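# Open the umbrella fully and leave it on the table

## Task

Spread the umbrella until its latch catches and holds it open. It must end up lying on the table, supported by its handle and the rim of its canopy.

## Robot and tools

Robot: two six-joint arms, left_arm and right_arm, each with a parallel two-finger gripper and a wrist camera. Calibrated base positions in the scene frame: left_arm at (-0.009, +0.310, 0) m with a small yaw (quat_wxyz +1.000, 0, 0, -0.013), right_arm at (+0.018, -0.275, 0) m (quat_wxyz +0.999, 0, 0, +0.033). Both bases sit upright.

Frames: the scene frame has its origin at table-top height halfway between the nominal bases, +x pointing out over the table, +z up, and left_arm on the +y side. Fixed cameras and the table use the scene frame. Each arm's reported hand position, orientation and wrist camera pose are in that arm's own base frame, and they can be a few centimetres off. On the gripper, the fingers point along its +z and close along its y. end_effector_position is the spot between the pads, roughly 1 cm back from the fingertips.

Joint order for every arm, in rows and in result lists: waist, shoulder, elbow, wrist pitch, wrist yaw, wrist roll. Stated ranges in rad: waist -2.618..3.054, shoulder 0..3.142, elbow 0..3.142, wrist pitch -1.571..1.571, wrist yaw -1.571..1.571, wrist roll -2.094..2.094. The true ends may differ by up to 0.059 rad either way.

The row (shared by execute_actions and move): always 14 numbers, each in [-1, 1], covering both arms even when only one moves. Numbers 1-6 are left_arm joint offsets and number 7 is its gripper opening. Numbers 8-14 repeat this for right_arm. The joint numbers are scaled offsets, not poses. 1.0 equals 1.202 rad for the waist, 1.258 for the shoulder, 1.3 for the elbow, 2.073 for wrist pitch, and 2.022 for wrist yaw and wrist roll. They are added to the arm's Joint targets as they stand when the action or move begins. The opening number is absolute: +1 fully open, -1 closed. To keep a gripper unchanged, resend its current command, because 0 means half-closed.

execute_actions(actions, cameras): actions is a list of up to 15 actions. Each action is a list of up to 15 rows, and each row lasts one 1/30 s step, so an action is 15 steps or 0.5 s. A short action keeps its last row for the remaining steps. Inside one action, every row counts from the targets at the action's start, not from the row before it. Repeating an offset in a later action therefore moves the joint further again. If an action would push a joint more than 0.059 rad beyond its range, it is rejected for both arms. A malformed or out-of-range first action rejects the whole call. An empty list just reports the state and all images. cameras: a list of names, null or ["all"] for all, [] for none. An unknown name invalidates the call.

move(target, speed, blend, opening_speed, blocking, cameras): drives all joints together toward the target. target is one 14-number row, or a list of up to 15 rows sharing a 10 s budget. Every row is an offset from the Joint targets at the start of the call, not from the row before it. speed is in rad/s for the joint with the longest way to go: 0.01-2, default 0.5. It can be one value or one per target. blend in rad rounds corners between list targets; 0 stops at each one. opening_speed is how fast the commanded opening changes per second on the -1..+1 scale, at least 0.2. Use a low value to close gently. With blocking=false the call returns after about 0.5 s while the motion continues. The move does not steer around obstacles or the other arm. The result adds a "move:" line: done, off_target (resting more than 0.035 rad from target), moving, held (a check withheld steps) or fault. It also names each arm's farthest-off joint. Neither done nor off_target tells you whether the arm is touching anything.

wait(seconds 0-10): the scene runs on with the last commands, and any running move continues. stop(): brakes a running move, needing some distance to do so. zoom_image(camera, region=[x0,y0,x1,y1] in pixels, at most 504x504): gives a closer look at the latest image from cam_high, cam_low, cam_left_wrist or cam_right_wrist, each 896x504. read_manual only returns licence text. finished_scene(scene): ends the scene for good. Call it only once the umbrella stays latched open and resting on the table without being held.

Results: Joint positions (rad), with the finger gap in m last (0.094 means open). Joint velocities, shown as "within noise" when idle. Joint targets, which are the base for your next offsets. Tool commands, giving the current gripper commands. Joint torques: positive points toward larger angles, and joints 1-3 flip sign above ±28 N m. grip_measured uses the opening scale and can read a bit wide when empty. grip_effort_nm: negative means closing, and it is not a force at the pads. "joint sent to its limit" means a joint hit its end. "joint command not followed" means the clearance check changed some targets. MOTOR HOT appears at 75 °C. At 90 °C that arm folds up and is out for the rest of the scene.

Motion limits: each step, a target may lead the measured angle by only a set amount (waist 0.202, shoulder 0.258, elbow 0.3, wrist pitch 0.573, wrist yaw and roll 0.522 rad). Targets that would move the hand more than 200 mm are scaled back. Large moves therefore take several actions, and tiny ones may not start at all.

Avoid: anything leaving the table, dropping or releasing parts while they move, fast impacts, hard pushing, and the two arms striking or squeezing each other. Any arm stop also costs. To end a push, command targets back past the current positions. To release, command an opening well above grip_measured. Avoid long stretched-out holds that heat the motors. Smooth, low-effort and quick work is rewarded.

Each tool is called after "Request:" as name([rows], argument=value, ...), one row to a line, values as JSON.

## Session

Request:
execute_actions(actions=[])

Request:
zoom_image(camera="cam_high", region=[300, 130, 650, 330])

Scene clock: 0.00 s.
left_arm: end_effector_position=(+0.5470, +0.0122, +0.4007) grip_measured=+1.000 grip_effort_nm=n/a end_effector_quat_wxyz=(+0.760, +0.317, +0.567, -0.009) | right_arm: end_effector_position=(+0.2406, +0.0140, +0.1990) grip_measured=+1.000 grip_effort_nm=n/a end_effector_quat_wxyz=(+0.640, +0.280, +0.713, -0.053)
Joint positions: left_arm=[0.246 1.825 1.521 0.518 0.756 0.349 0.094] | right_arm=[0.825 0.663 0.367 -0.259 1.234 0.82 0.094]
Joint velocities: within noise
Joint torques (N m): no reading
Motor temperatures (°C): left_arm=[34 34 38 34 32 31 30] | right_arm=[34 33 33 32 33 34 34]
Heat: left arm: 38 °C; right arm: 34 °C.
Joint targets: left_arm=[0.246 1.820 1.526 0.508 0.754 0.346] | right_arm=[0.825 0.659 0.374 -0.267 1.244 0.818]
Tool commands: left_gripper/opening=+1.0 right_gripper/opening=+1.0

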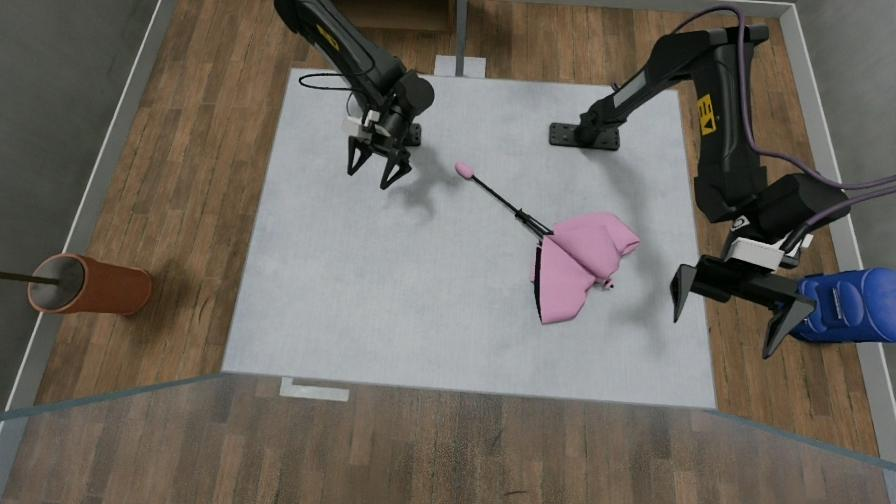

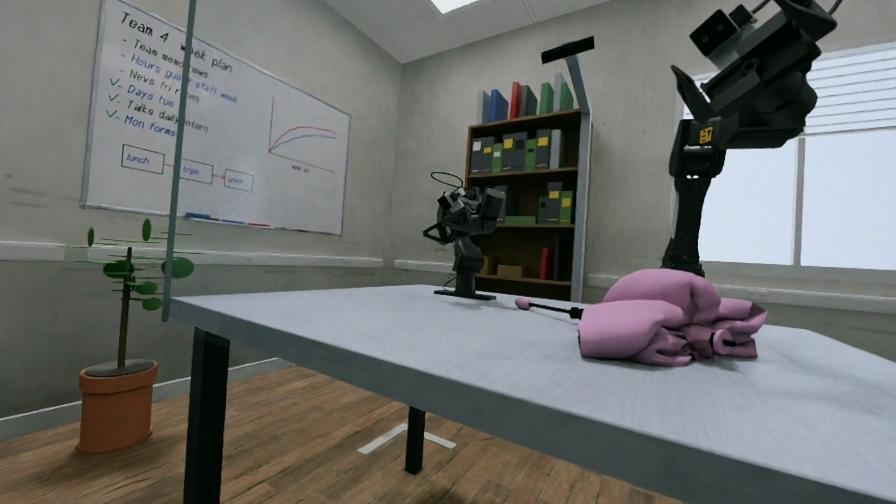

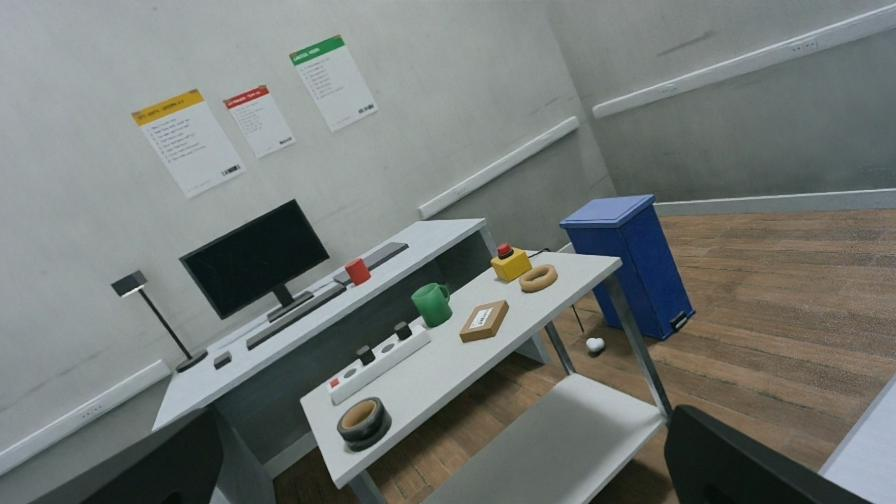

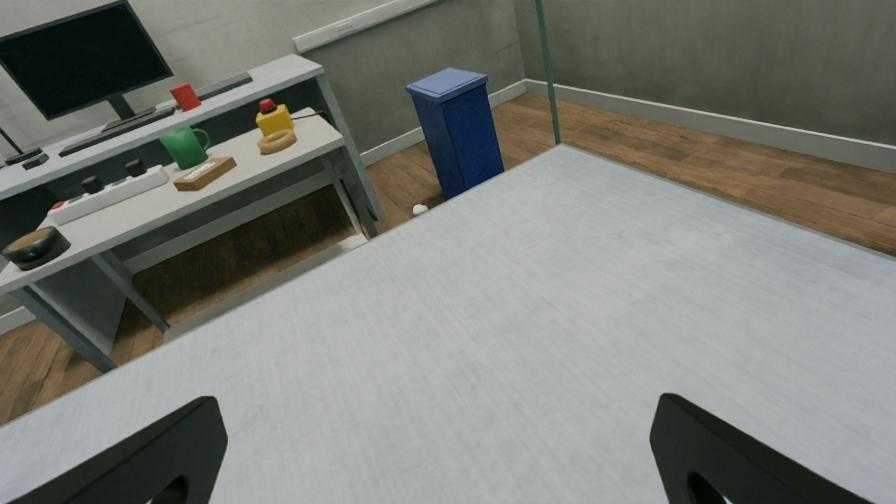

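Scaled by 1.440 from the camera's 896x504 image, which has a finer 1280x720 frame.

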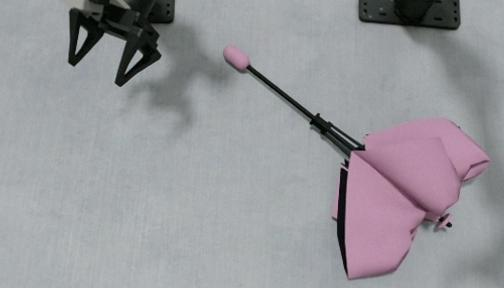

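Request:
move(target=[0,-0.652,-0.789,0.189,-0.7685,-0.641,0.3,0.188,0.821,0.73,-0.451,-0.615,-0.295,0.3], speed=0.9, cameras=["cam_right_wrist","cam_high"])

Scene clock: 11.77 s.
left_arm: end_effector_position=(+0.2628, +0.1987, +0.3564) grip_measured=+0.302 grip_effort_nm=-0.071 end_effector_quat_wxyz=(+0.796, -0.554, +0.235, -0.065) | right_arm: end_effector_position=(+0.1491, +0.2570, +0.0953) grip_measured=+0.302 grip_effort_nm=-0.149 end_effector_quat_wxyz=(+0.002, -0.397, +0.918, -0.006)
Joint positions: left_arm=[0.246 1.014 0.519 0.902 -0.8 -0.95 0.061] | right_arm=[1.048 1.68 1.291 -1.185 0.011 0.232 0.061]
Joint torques (N m): left_arm=[0.05 -2.84 5.89 1.84 0.16 0.07] | right_arm=[0.27 -5.3 9.13 0.21 -0.1 -0.11]
Joint targets: left_arm=[0.246 1.000 0.500 0.900 -0.800 -0.950] | right_arm=[1.051 1.692 1.323 -1.202 0.001 0.221]
move: done
Images, in order: cam_high, cam_right_wrist.

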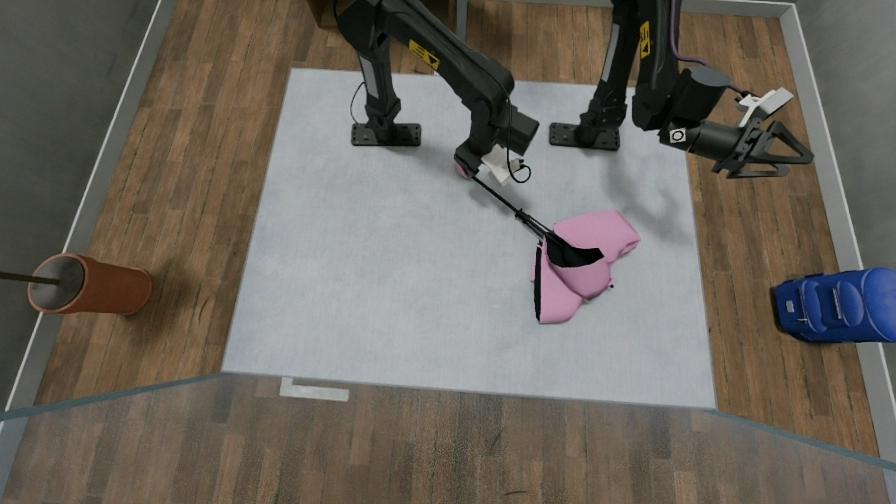

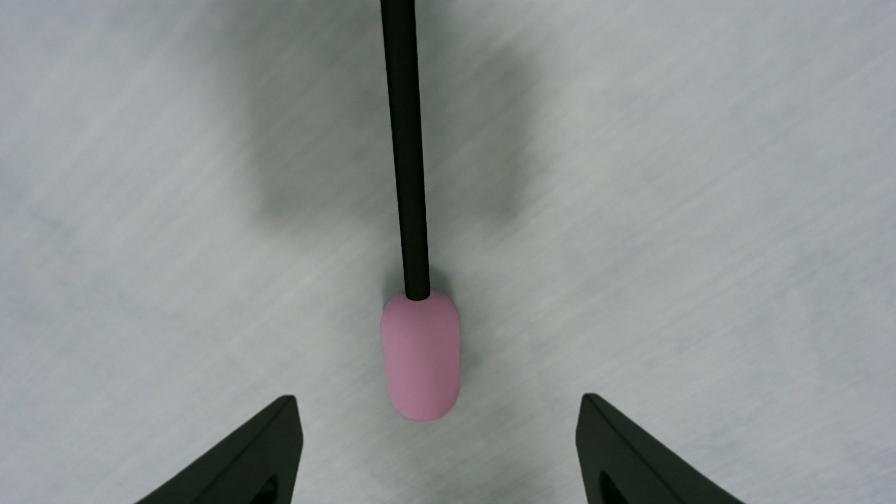

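Request:
move(target=[0,0,0,0,0,0,0.3,0.024,0.036,-0.137,0.1056,0,0.006,0.3], speed=0.4, cameras=["cam_right_wrist"])

Scene clock: 18.13 s.
left_arm: end_effector_position=(+0.2626, +0.1988, +0.3565) grip_measured=+0.302 grip_effort_nm=-0.085 end_effector_quat_wxyz=(+0.796, -0.554, +0.234, -0.065) | right_arm: end_effector_position=(+0.1436, +0.2638, +0.0504) grip_measured=+0.302 grip_effort_nm=-0.149 end_effector_quat_wxyz=(+0.005, -0.410, +0.912, -0.003)
Joint positions: left_arm=[0.246 1.014 0.519 0.902 -0.801 -0.951 0.061] | right_arm=[1.075 1.725 1.16 -1.002 0.01 0.231 0.061]
Joint torques (N m): left_arm=[0.03 -2.82 5.89 1.83 0.14 0.05] | right_arm=[0.53 -5.49 4.89 0.52 -0.09 0.04]
Joint targets: left_arm=[0.246 1.000 0.500 0.900 -0.800 -0.950] | right_arm=[1.080 1.737 1.145 -0.983 0.001 0.233]
move: done
Images, in order: cam_right_wrist.

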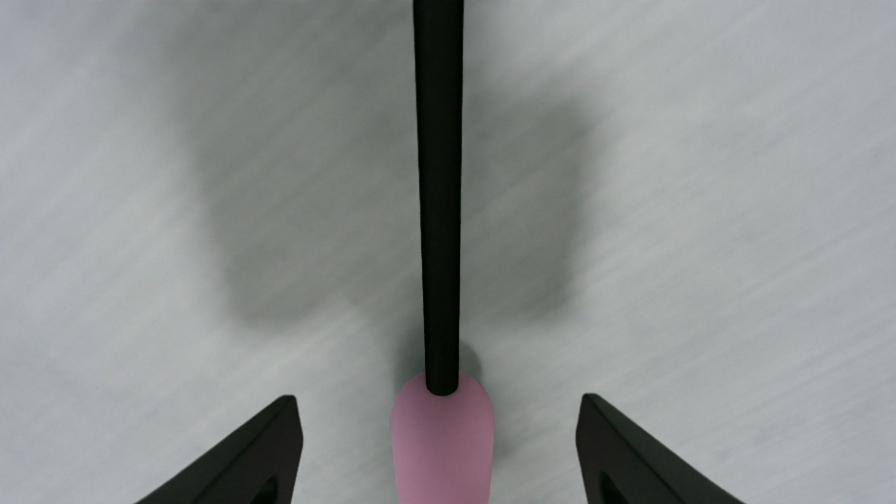

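Request:
move([
  [0,0,0,0,0,0,0.3,0.002,0.027,-0.084,0.067,0,0,0.3],
  [0,0,0,0,0,0,0.3,0.002,0.027,-0.084,0.067,0,0,-1],
], speed=0.3, opening_speed=0.6, cameras=["cam_right_wrist"])

Scene clock: 24.43 s.
left_arm: end_effector_position=(+0.2626, +0.1988, +0.3565) grip_measured=+0.302 grip_effort_nm=-0.081 end_effector_quat_wxyz=(+0.796, -0.554, +0.234, -0.065) | right_arm: end_effector_position=(+0.1429, +0.2634, +0.0161) grip_measured=-0.826 grip_effort_nm=-1.048 end_effector_quat_wxyz=(+0.012, -0.410, +0.912, +0.003)
Joint positions: left_arm=[0.246 1.014 0.519 0.902 -0.801 -0.951 0.061] | right_arm=[1.077 1.758 1.051 -0.841 0.01 0.231 0.008]
Joint torques (N m): left_arm=[0.03 -2.82 5.91 1.83 0.15 0.05] | right_arm=[0.57 -5.46 4.59 0.36 -0.09 0.03]
Joint targets: left_arm=[0.246 1.000 0.500 0.900 -0.800 -0.950] | right_arm=[1.082 1.771 1.036 -0.844 0.001 0.233]
move: done
Images, in order: cam_right_wrist.

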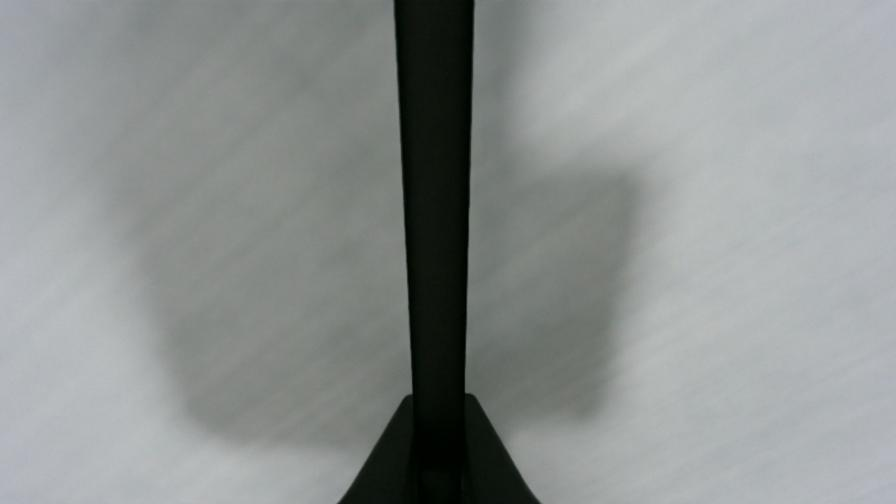

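Request:
move([
  [0,0,0,0,0,0,0.3,0,-0.063,0.221,-0.173,0,0,-1],
  [0,0,0,0,0,0,0.3,-0.518,-0.5175,0.265,-0.234,0,-0.115,-1],
  [-1.0,0,0,0,0,0,0.3,-0.518,-0.5175,0.265,-0.234,0,-0.115,-1],
], speed=[0.3,0.35,0.9], blend=0.05)

Scene clock: 32.63 s.
left_arm: end_effector_position=(+0.2812, -0.1709, +0.3564) grip_measured=+0.302 grip_effort_nm=-0.081 end_effector_quat_wxyz=(+0.622, -0.328, +0.505, -0.501) | right_arm: end_effector_position=(+0.2067, +0.1054, +0.2349) grip_measured=-0.828 grip_effort_nm=-1.067 end_effector_quat_wxyz=(+0.186, -0.221, +0.956, +0.048)
Joint positions: left_arm=[-0.95 1.014 0.519 0.903 -0.805 -0.952 0.061] | right_arm=[0.464 1.141 1.336 -1.38 -0.005 0.011 0.008]
Joint torques (N m): left_arm=[-0.47 -2.84 5.89 1.81 0.19 0.06] | right_arm=[-0.38 -3.62 10.28 1.5 0.07 -0.09]
Joint targets: left_arm=[-0.956 1.000 0.500 0.900 -0.800 -0.950] | right_arm=[0.460 1.120 1.380 -1.329 0.001 0.001]
move: off_target (right_arm); right_arm: the wrist pitch is farthest, 0.051 rad from its target

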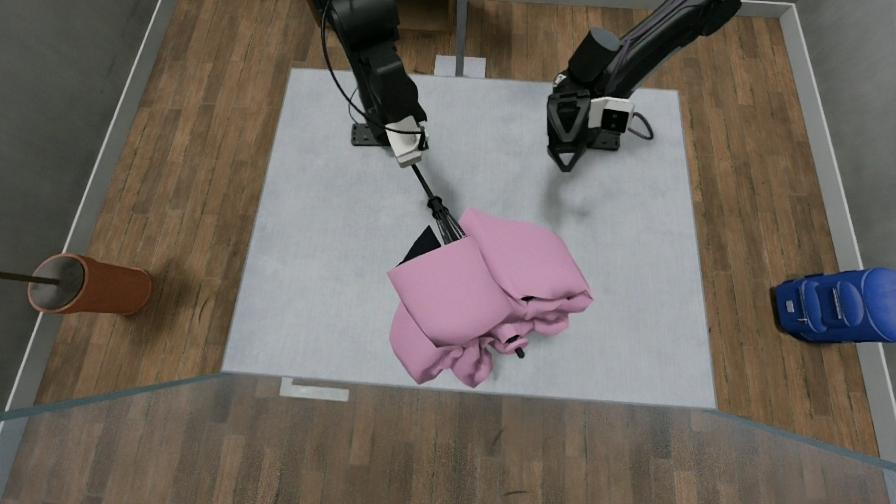

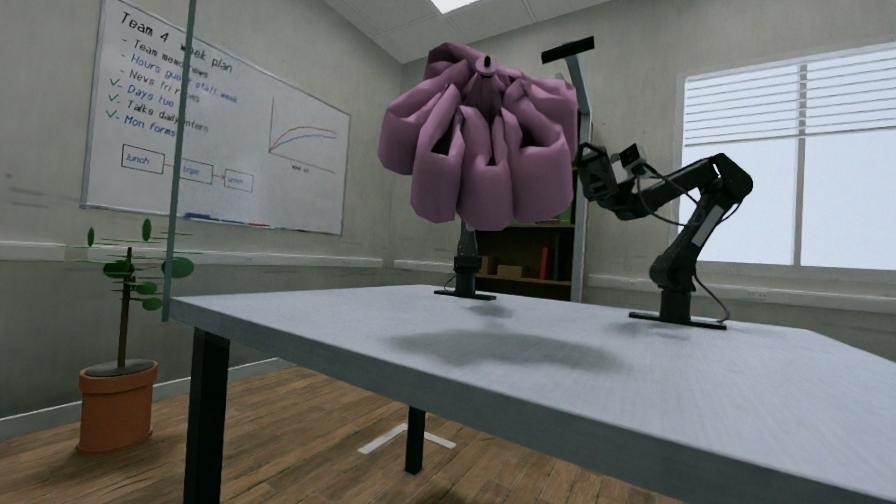

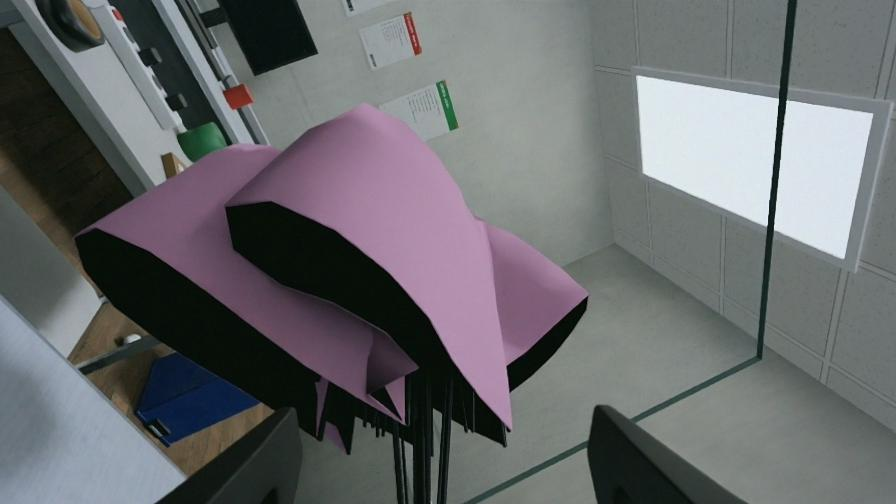

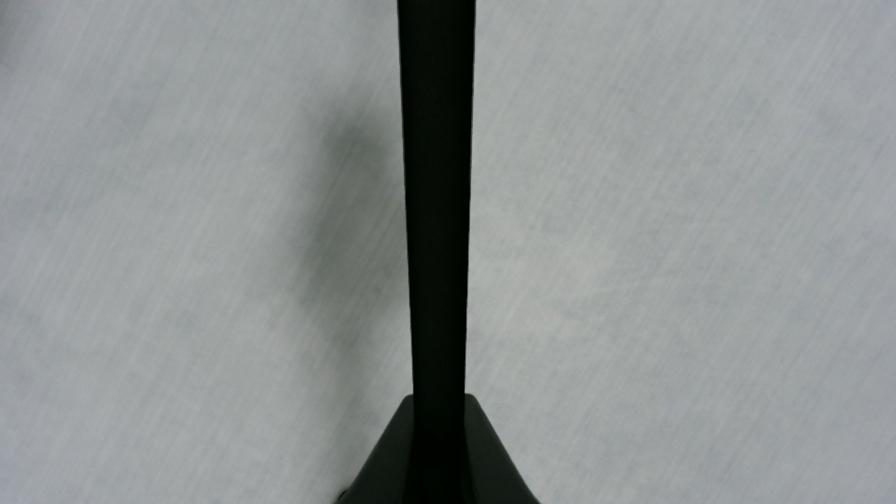

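Request:
move([
  [-0.173,0,0,0,0,0,0.3,0,0,0,0,0,0,-1],
  [-0.173,0.67,0.287,0.238,-0.018,-0.001,0.3,0,0,0,0,0,0,-1],
], speed=0.6, blend=0.05, cameras=["cam_left_wrist"])

Scene clock: 37.67 s.
left_arm: end_effector_position=(+0.3014, -0.3567, +0.2804) grip_measured=+0.302 grip_effort_nm=-0.081 end_effector_quat_wxyz=(+0.570, -0.287, +0.532, -0.557) | right_arm: end_effector_position=(+0.2065, +0.1054, +0.2348) grip_measured=-0.828 grip_effort_nm=-1.053 end_effector_quat_wxyz=(+0.186, -0.221, +0.956, +0.047)
Joint positions: left_arm=[-1.159 1.829 0.849 1.395 -0.837 -0.952 0.061] | right_arm=[0.464 1.141 1.336 -1.381 -0.005 0.011 0.008]
Joint torques (N m): left_arm=[-0.46 -6.13 7.91 1.83 0.14 0.05] | right_arm=[-0.35 -3.62 10.25 1.49 0.08 -0.07]
Joint targets: left_arm=[-1.164 1.843 0.873 1.394 -0.836 -0.952] | right_arm=[0.460 1.120 1.380 -1.329 0.001 0.001]
move: off_target (right_arm); right_arm: the wrist pitch is farthest, 0.052 rad from its target
Images, in order: cam_left_wrist.

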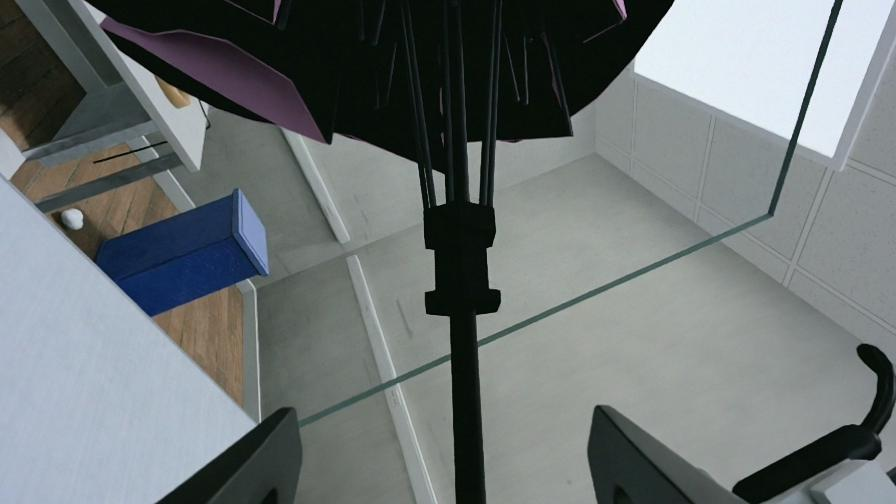

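Request:
move([
  [-0.046,0.077,0.09,0.005,-0.024,0.018,0.3,0,0,0,0,0,0,-1],
  [0.03,0.127,0.198,-0.063,0.016,-0.007,0.3,0,0,0,0,0,0,-1],
], speed=0.3, blend=0.01, cameras=["cam_left_wrist"])

Scene clock: 43.47 s.
left_arm: end_effector_position=(+0.3339, -0.4004, +0.2885) grip_measured=+0.302 grip_effort_nm=-0.081 end_effector_quat_wxyz=(+0.572, -0.290, +0.528, -0.556) | right_arm: end_effector_position=(+0.2065, +0.1054, +0.2348) grip_measured=-0.828 grip_effort_nm=-1.062 end_effector_quat_wxyz=(+0.186, -0.221, +0.956, +0.047)
Joint positions: left_arm=[-1.13 1.979 1.106 1.285 -0.817 -0.966 0.061] | right_arm=[0.464 1.141 1.336 -1.381 -0.005 0.011 0.008]
Joint torques (N m): left_arm=[0.16 -6.97 8.44 1.6 0.24 0.05] | right_arm=[-0.36 -3.63 10.28 1.48 0.08 -0.09]
Joint targets: left_arm=[-1.128 2.003 1.131 1.263 -0.804 -0.966] | right_arm=[0.460 1.120 1.380 -1.329 0.001 0.001]
move: off_target (right_arm); right_arm: the wrist pitch is farthest, 0.052 rad from its target
Images, in order: cam_left_wrist.

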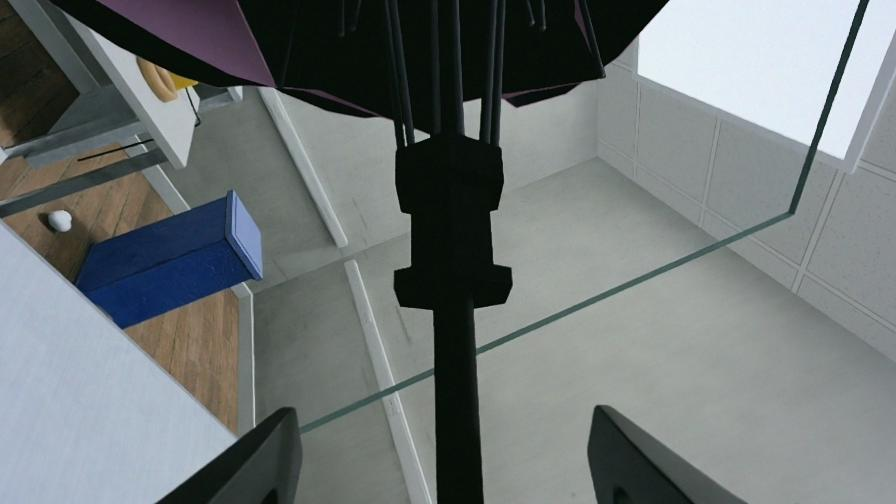

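Request:
move(target=[0.016,0,0.015,-0.015,0.007,-0.009,-0.734,0,0,0,0,0,0,-1], speed=0.2, opening_speed=1.0, cameras=["cam_left_wrist"])

Scene clock: 47.13 s.
left_arm: end_effector_position=(+0.3404, -0.4012, +0.2906) grip_measured=-0.733 grip_effort_nm=-0.085 end_effector_quat_wxyz=(+0.569, -0.291, +0.530, -0.558) | right_arm: end_effector_position=(+0.2064, +0.1053, +0.2348) grip_measured=-0.828 grip_effort_nm=-1.067 end_effector_quat_wxyz=(+0.185, -0.221, +0.956, +0.047)
Joint positions: left_arm=[-1.115 1.979 1.124 1.253 -0.803 -0.985 0.013] | right_arm=[0.464 1.141 1.336 -1.382 -0.005 0.011 0.008]
Joint torques (N m): left_arm=[0.58 -7.06 8.57 1.64 0.26 0.05] | right_arm=[-0.4 -3.6 10.26 1.49 0.08 -0.07]
Joint targets: left_arm=[-1.109 2.003 1.150 1.232 -0.790 -0.985] | right_arm=[0.460 1.120 1.380 -1.329 0.001 0.001]
move: off_target (right_arm); right_arm: the wrist pitch is farthest, 0.053 rad from its target
Images, in order: cam_left_wrist.

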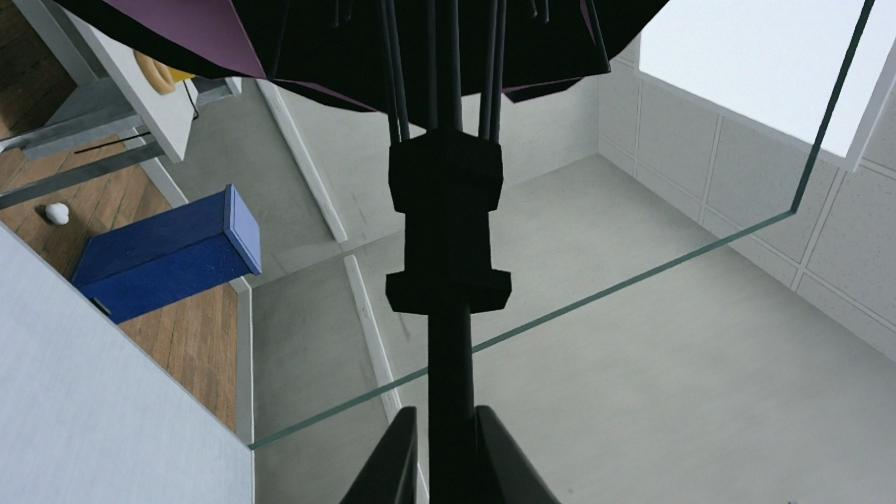

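Request:
move([
  [0.058,-0.024,0.013,-0.035,0.032,-0.018,-0.734,0,0,0,0,0,0,-1],
  [0.1156,-0.048,0.028,-0.069,0.064,-0.036,-0.734,0,0,0,0,0,0,-1],
  [0.173,-0.058,0.059,-0.102,0.096,-0.050,-0.734,0,0,0,0,0,0,-1],
  [0.230,-0.064,0.092,-0.1346,0.128,-0.064,-0.734,0,0,0,0,0,0,-1],
  [0.286,-0.062,0.138,-0.166,0.16,-0.076,-0.734,0,0,0,0,0,0,-1],
], speed=0.12, blend=0.02, cameras=["cam_left_wrist","cam_low"])

Scene clock: 53.70 s.
left_arm: end_effector_position=(+0.4504, -0.3598, +0.3339) grip_measured=-0.733 grip_effort_nm=-0.085 end_effector_quat_wxyz=(+0.547, -0.263, +0.546, -0.577) | right_arm: end_effector_position=(+0.2137, +0.1073, +0.2379) grip_measured=-0.828 grip_effort_nm=-1.067 end_effector_quat_wxyz=(+0.202, -0.221, +0.953, +0.048)
Joint positions: left_arm=[-0.803 1.945 1.305 0.936 -0.423 -1.137 0.013] | right_arm=[0.462 1.141 1.336 -1.349 0.001 0.006 0.008]
Joint torques (N m): left_arm=[3.33 -10.67 9.33 1.63 -0.39 0.04] | right_arm=[-0.21 -3.66 10.28 1.24 0.01 -0.04]
Joint targets: left_arm=[-0.765 1.925 1.330 0.888 -0.466 -1.138] | right_arm=[0.460 1.120 1.380 -1.329 0.001 0.001]
move: off_target (left_arm, right_arm); left_arm: the wrist pitch is farthest, 0.048 rad from its target; right_arm: the elbow is farthest, 0.044 rad from its target
Images, in order: cam_low, cam_left_wrist.

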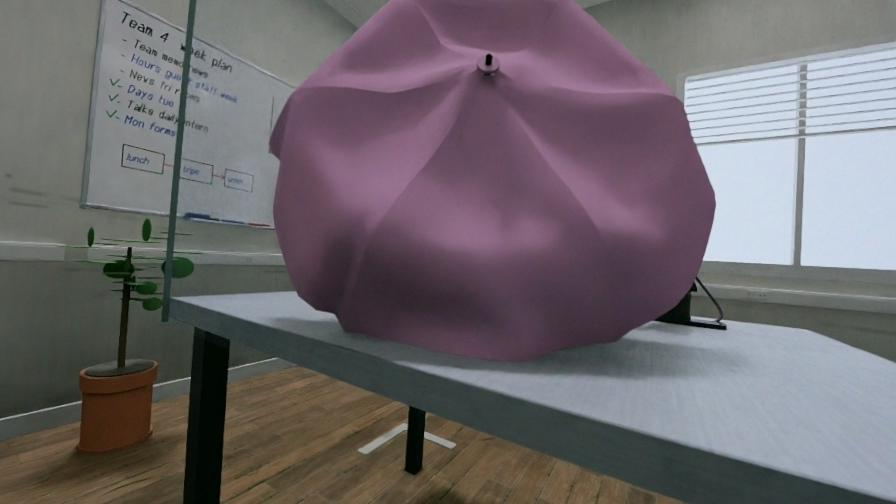

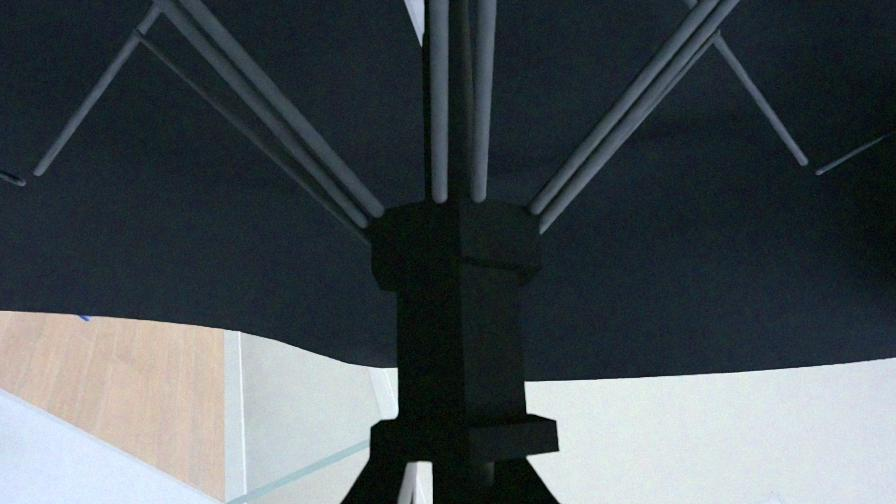

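Request:
move([
  [0.053,0.010,0.052,-0.032,0.030,-0.011,-0.734,0,0,0,0,0,0,-1],
  [0.1057,0.031,0.117,-0.0656,0.057,-0.021,-0.734,0,0,0,0,0,0,-1],
  [0.202,0.044,0.205,-0.098,0.018,-0.025,-0.734,0,-0.01,-0.01,0,0,0,-1],
], speed=0.1, blend=0.02)

Scene clock: 59.27 s.
left_arm: end_effector_position=(+0.4944, -0.3461, +0.3780) grip_measured=-0.733 grip_effort_nm=-0.081 end_effector_quat_wxyz=(+0.519, -0.222, +0.574, -0.593) | right_arm: end_effector_position=(+0.2291, +0.1130, +0.2642) grip_measured=-0.828 grip_effort_nm=-1.067 end_effector_quat_wxyz=(+0.266, -0.214, +0.938, +0.059)
Joint positions: left_arm=[-0.664 1.945 1.518 0.677 -0.177 -1.176 0.013] | right_arm=[0.461 1.114 1.371 -1.276 0.009 0.009 0.008]
Joint torques (N m): left_arm=[12.36 -7.01 14.3 2.3 -2.48 -0.11] | right_arm=[-0.09 -2.35 6.08 0.79 -0.08 -0.05]
Joint targets: left_arm=[-0.523 1.980 1.596 0.685 -0.430 -1.189] | right_arm=[0.460 1.107 1.367 -1.329 0.001 0.001]
move: off_target (left_arm, right_arm); left_arm: the wrist yaw is farthest, 0.253 rad from its target; right_arm: the wrist pitch is farthest, 0.053 rad from its target

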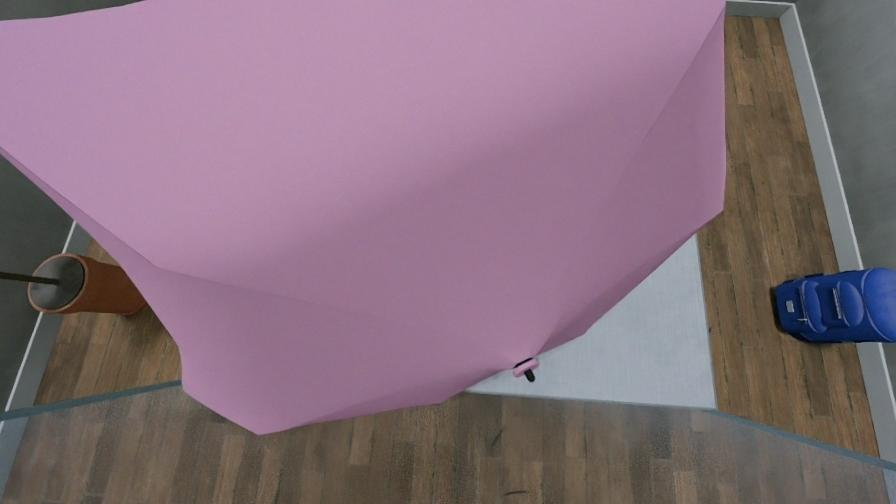

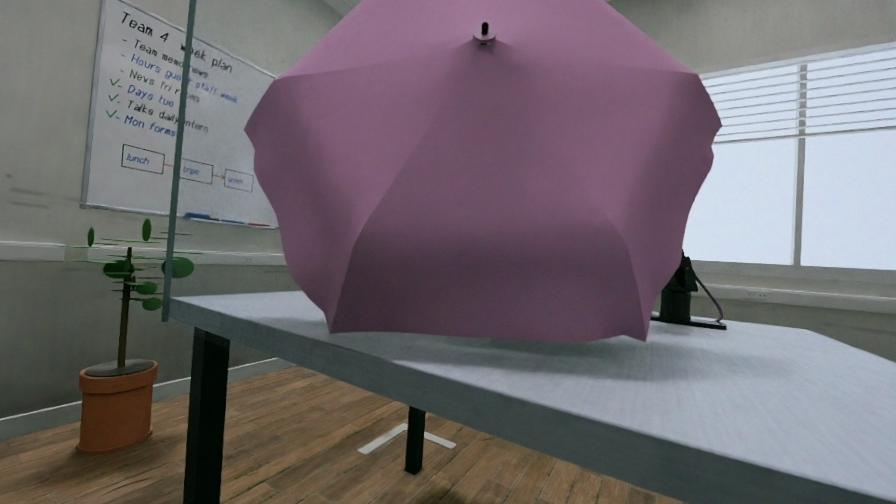

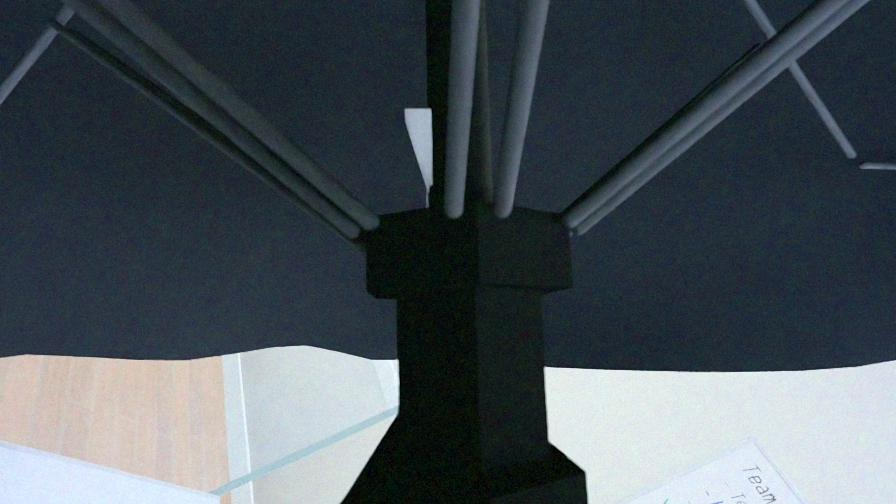

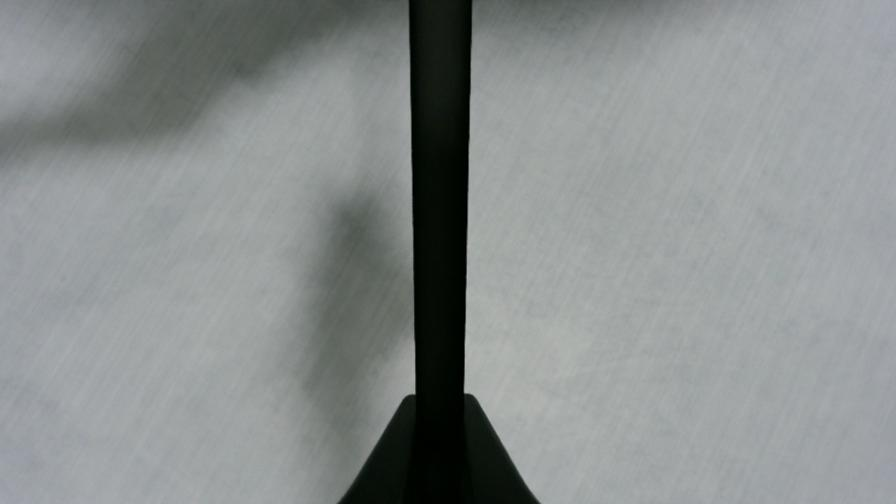

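Request:
move([
  [0.05,0.016,0.038,-0.02,-0.04,0,-0.734,0,-0.054,-0.05,0,0,0,-1],
  [0.1,0.036,0.088,-0.05,-0.08,0,-0.734,0,-0.103,-0.10,0,0,0,-1],
], speed=0.08, blend=0.02)

Scene clock: 63.07 s.
left_arm: end_effector_position=(+0.5109, -0.3380, +0.3950) grip_measured=-0.733 grip_effort_nm=-0.076 end_effector_quat_wxyz=(+0.518, -0.225, +0.583, -0.584) | right_arm: end_effector_position=(+0.2317, +0.1169, +0.2825) grip_measured=-0.828 grip_effort_nm=-1.057 end_effector_quat_wxyz=(+0.346, -0.204, +0.912, +0.087)
Joint positions: left_arm=[-0.629 1.96 1.631 0.551 -0.148 -1.181 0.013] | right_arm=[0.461 0.996 1.286 -1.132 -0.004 0.023 0.008]
Joint torques (N m): left_arm=[17.59 -5.03 14.52 2.56 -4.36 -0.03] | right_arm=[-0.06 -2.58 2.43 -0.3 0.06 -0.21]
Motor temperatures (°C): left_arm=[36 36 43 39 35 31 30] | right_arm=[34 34 35 34 33 34 35]
Heat: left arm: 43 °C; right arm: 35 °C.
Joint targets: left_arm=[-0.427 2.025 1.711 0.581 -0.592 -1.189] | right_arm=[0.460 0.978 1.238 -1.329 0.001 0.001]
move: off_target (left_arm, right_arm); left_arm: the wrist yaw is farthest, 0.444 rad from its target; right_arm: the wrist pitch is farthest, 0.197 rad from its target

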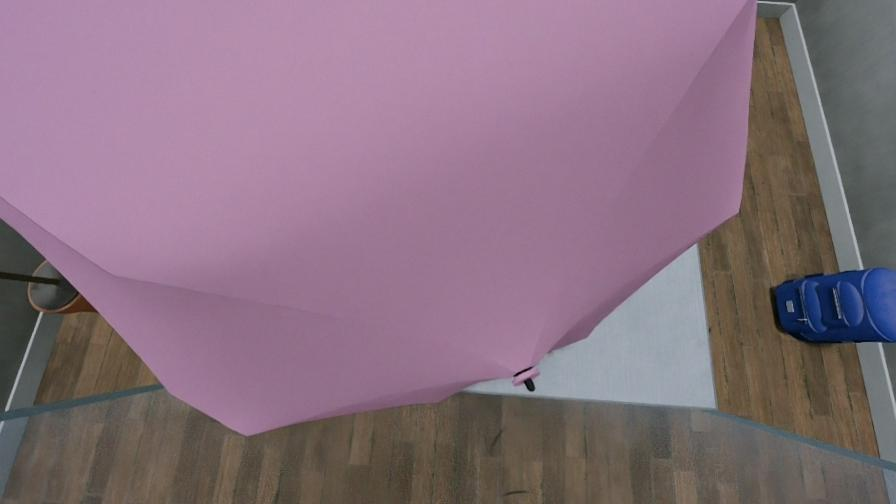

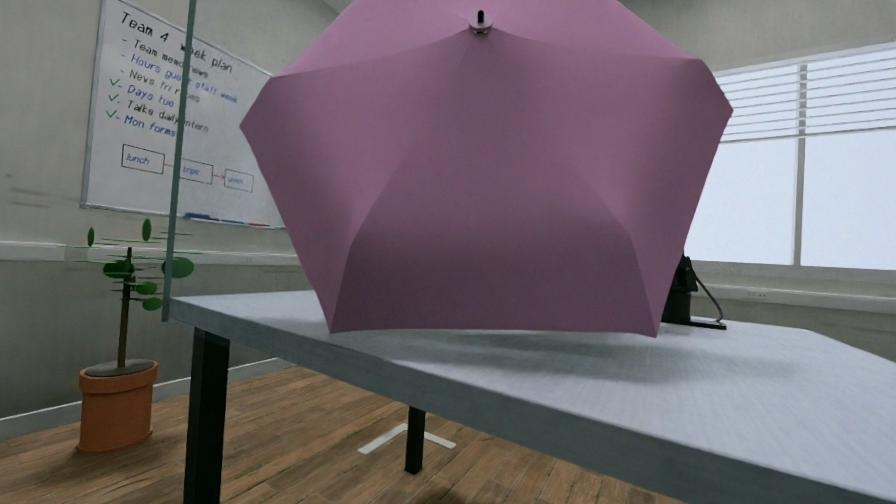

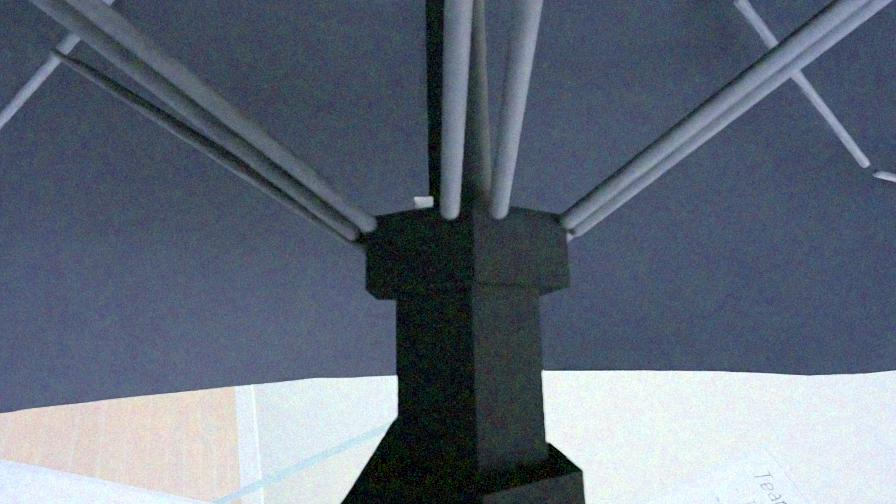

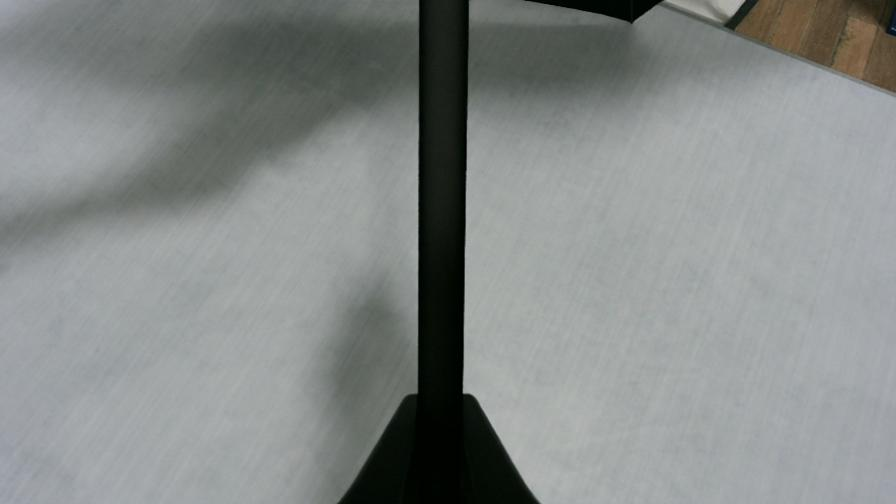

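Request:
move(target=[0.03,0.05,0.06,-0.0,-0.035,0,-0.734,0,-0.04,-0.03,0.02,0,0,-1], speed=0.08)

Scene clock: 67.60 s.
left_arm: end_effector_position=(+0.5172, -0.3466, +0.4045) grip_measured=-0.733 grip_effort_nm=-0.081 end_effector_quat_wxyz=(+0.516, -0.217, +0.577, -0.595) | right_arm: end_effector_position=(+0.2344, +0.1135, +0.2910) grip_measured=-0.829 grip_effort_nm=-1.062 end_effector_quat_wxyz=(+0.382, -0.192, +0.900, +0.088)
Joint positions: left_arm=[-0.629 2.003 1.708 0.54 -0.128 -1.186 0.013] | right_arm=[0.457 0.946 1.249 -1.069 0.015 0.03 0.008]
Joint torques (N m): left_arm=[16.57 -4.3 14.22 2.63 -4.84 0.01] | right_arm=[0.23 -2.22 2.29 -0.4 -0.15 -0.27]
Motor temperatures (°C): left_arm=[38 36 44 40 41 31 30] | right_arm=[34 34 35 34 33 34 35]
Joint targets: left_arm=[-0.438 2.083 1.784 0.579 -0.620 -1.188] | right_arm=[0.460 0.928 1.198 -1.287 0.001 0.001]
move: off_target (left_arm, right_arm); left_arm: the wrist yaw is farthest, 0.535 rad from its target; right_arm: the wrist pitch is farthest, 0.218 rad from its target

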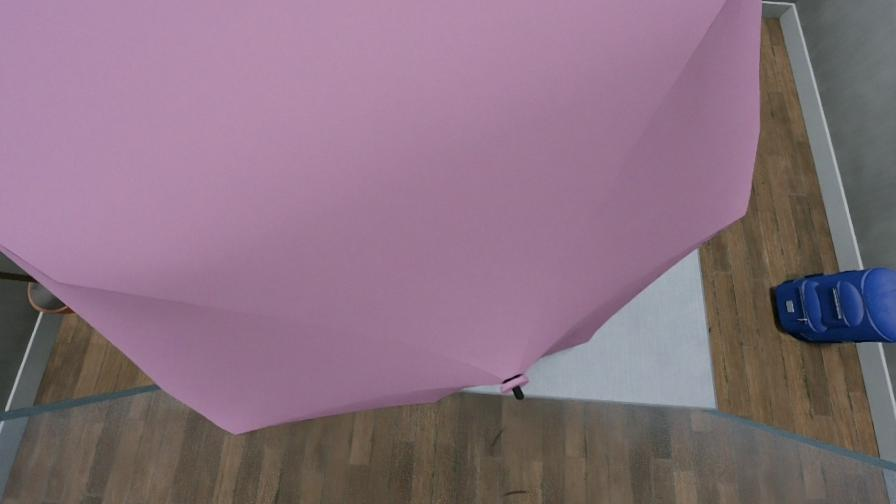

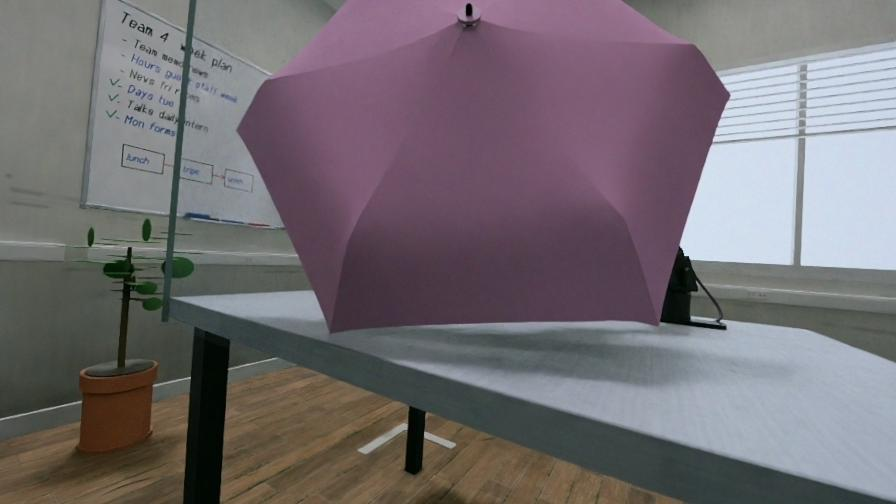

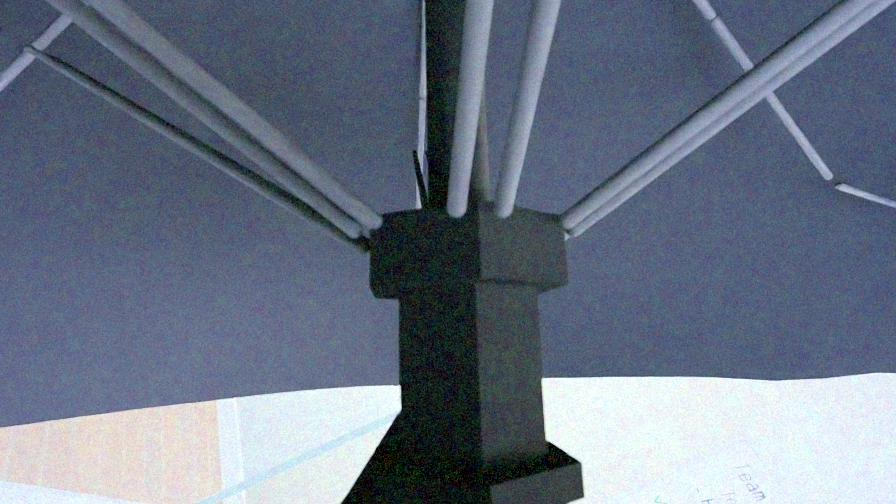

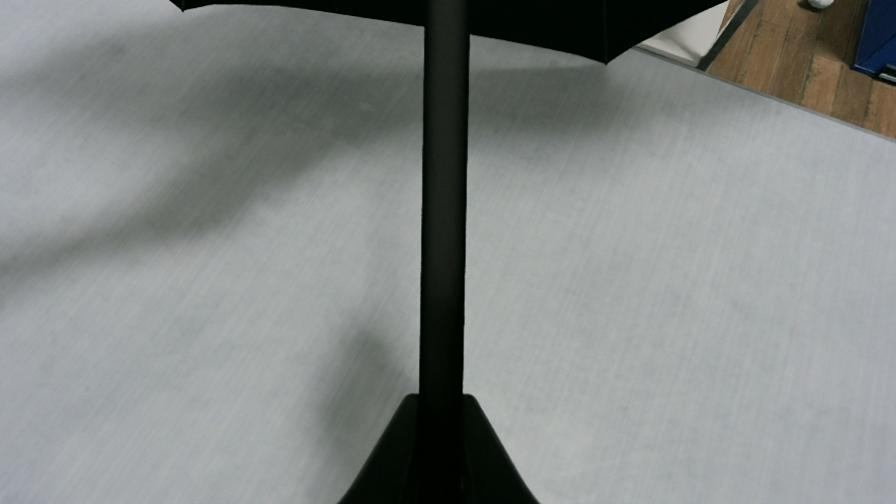

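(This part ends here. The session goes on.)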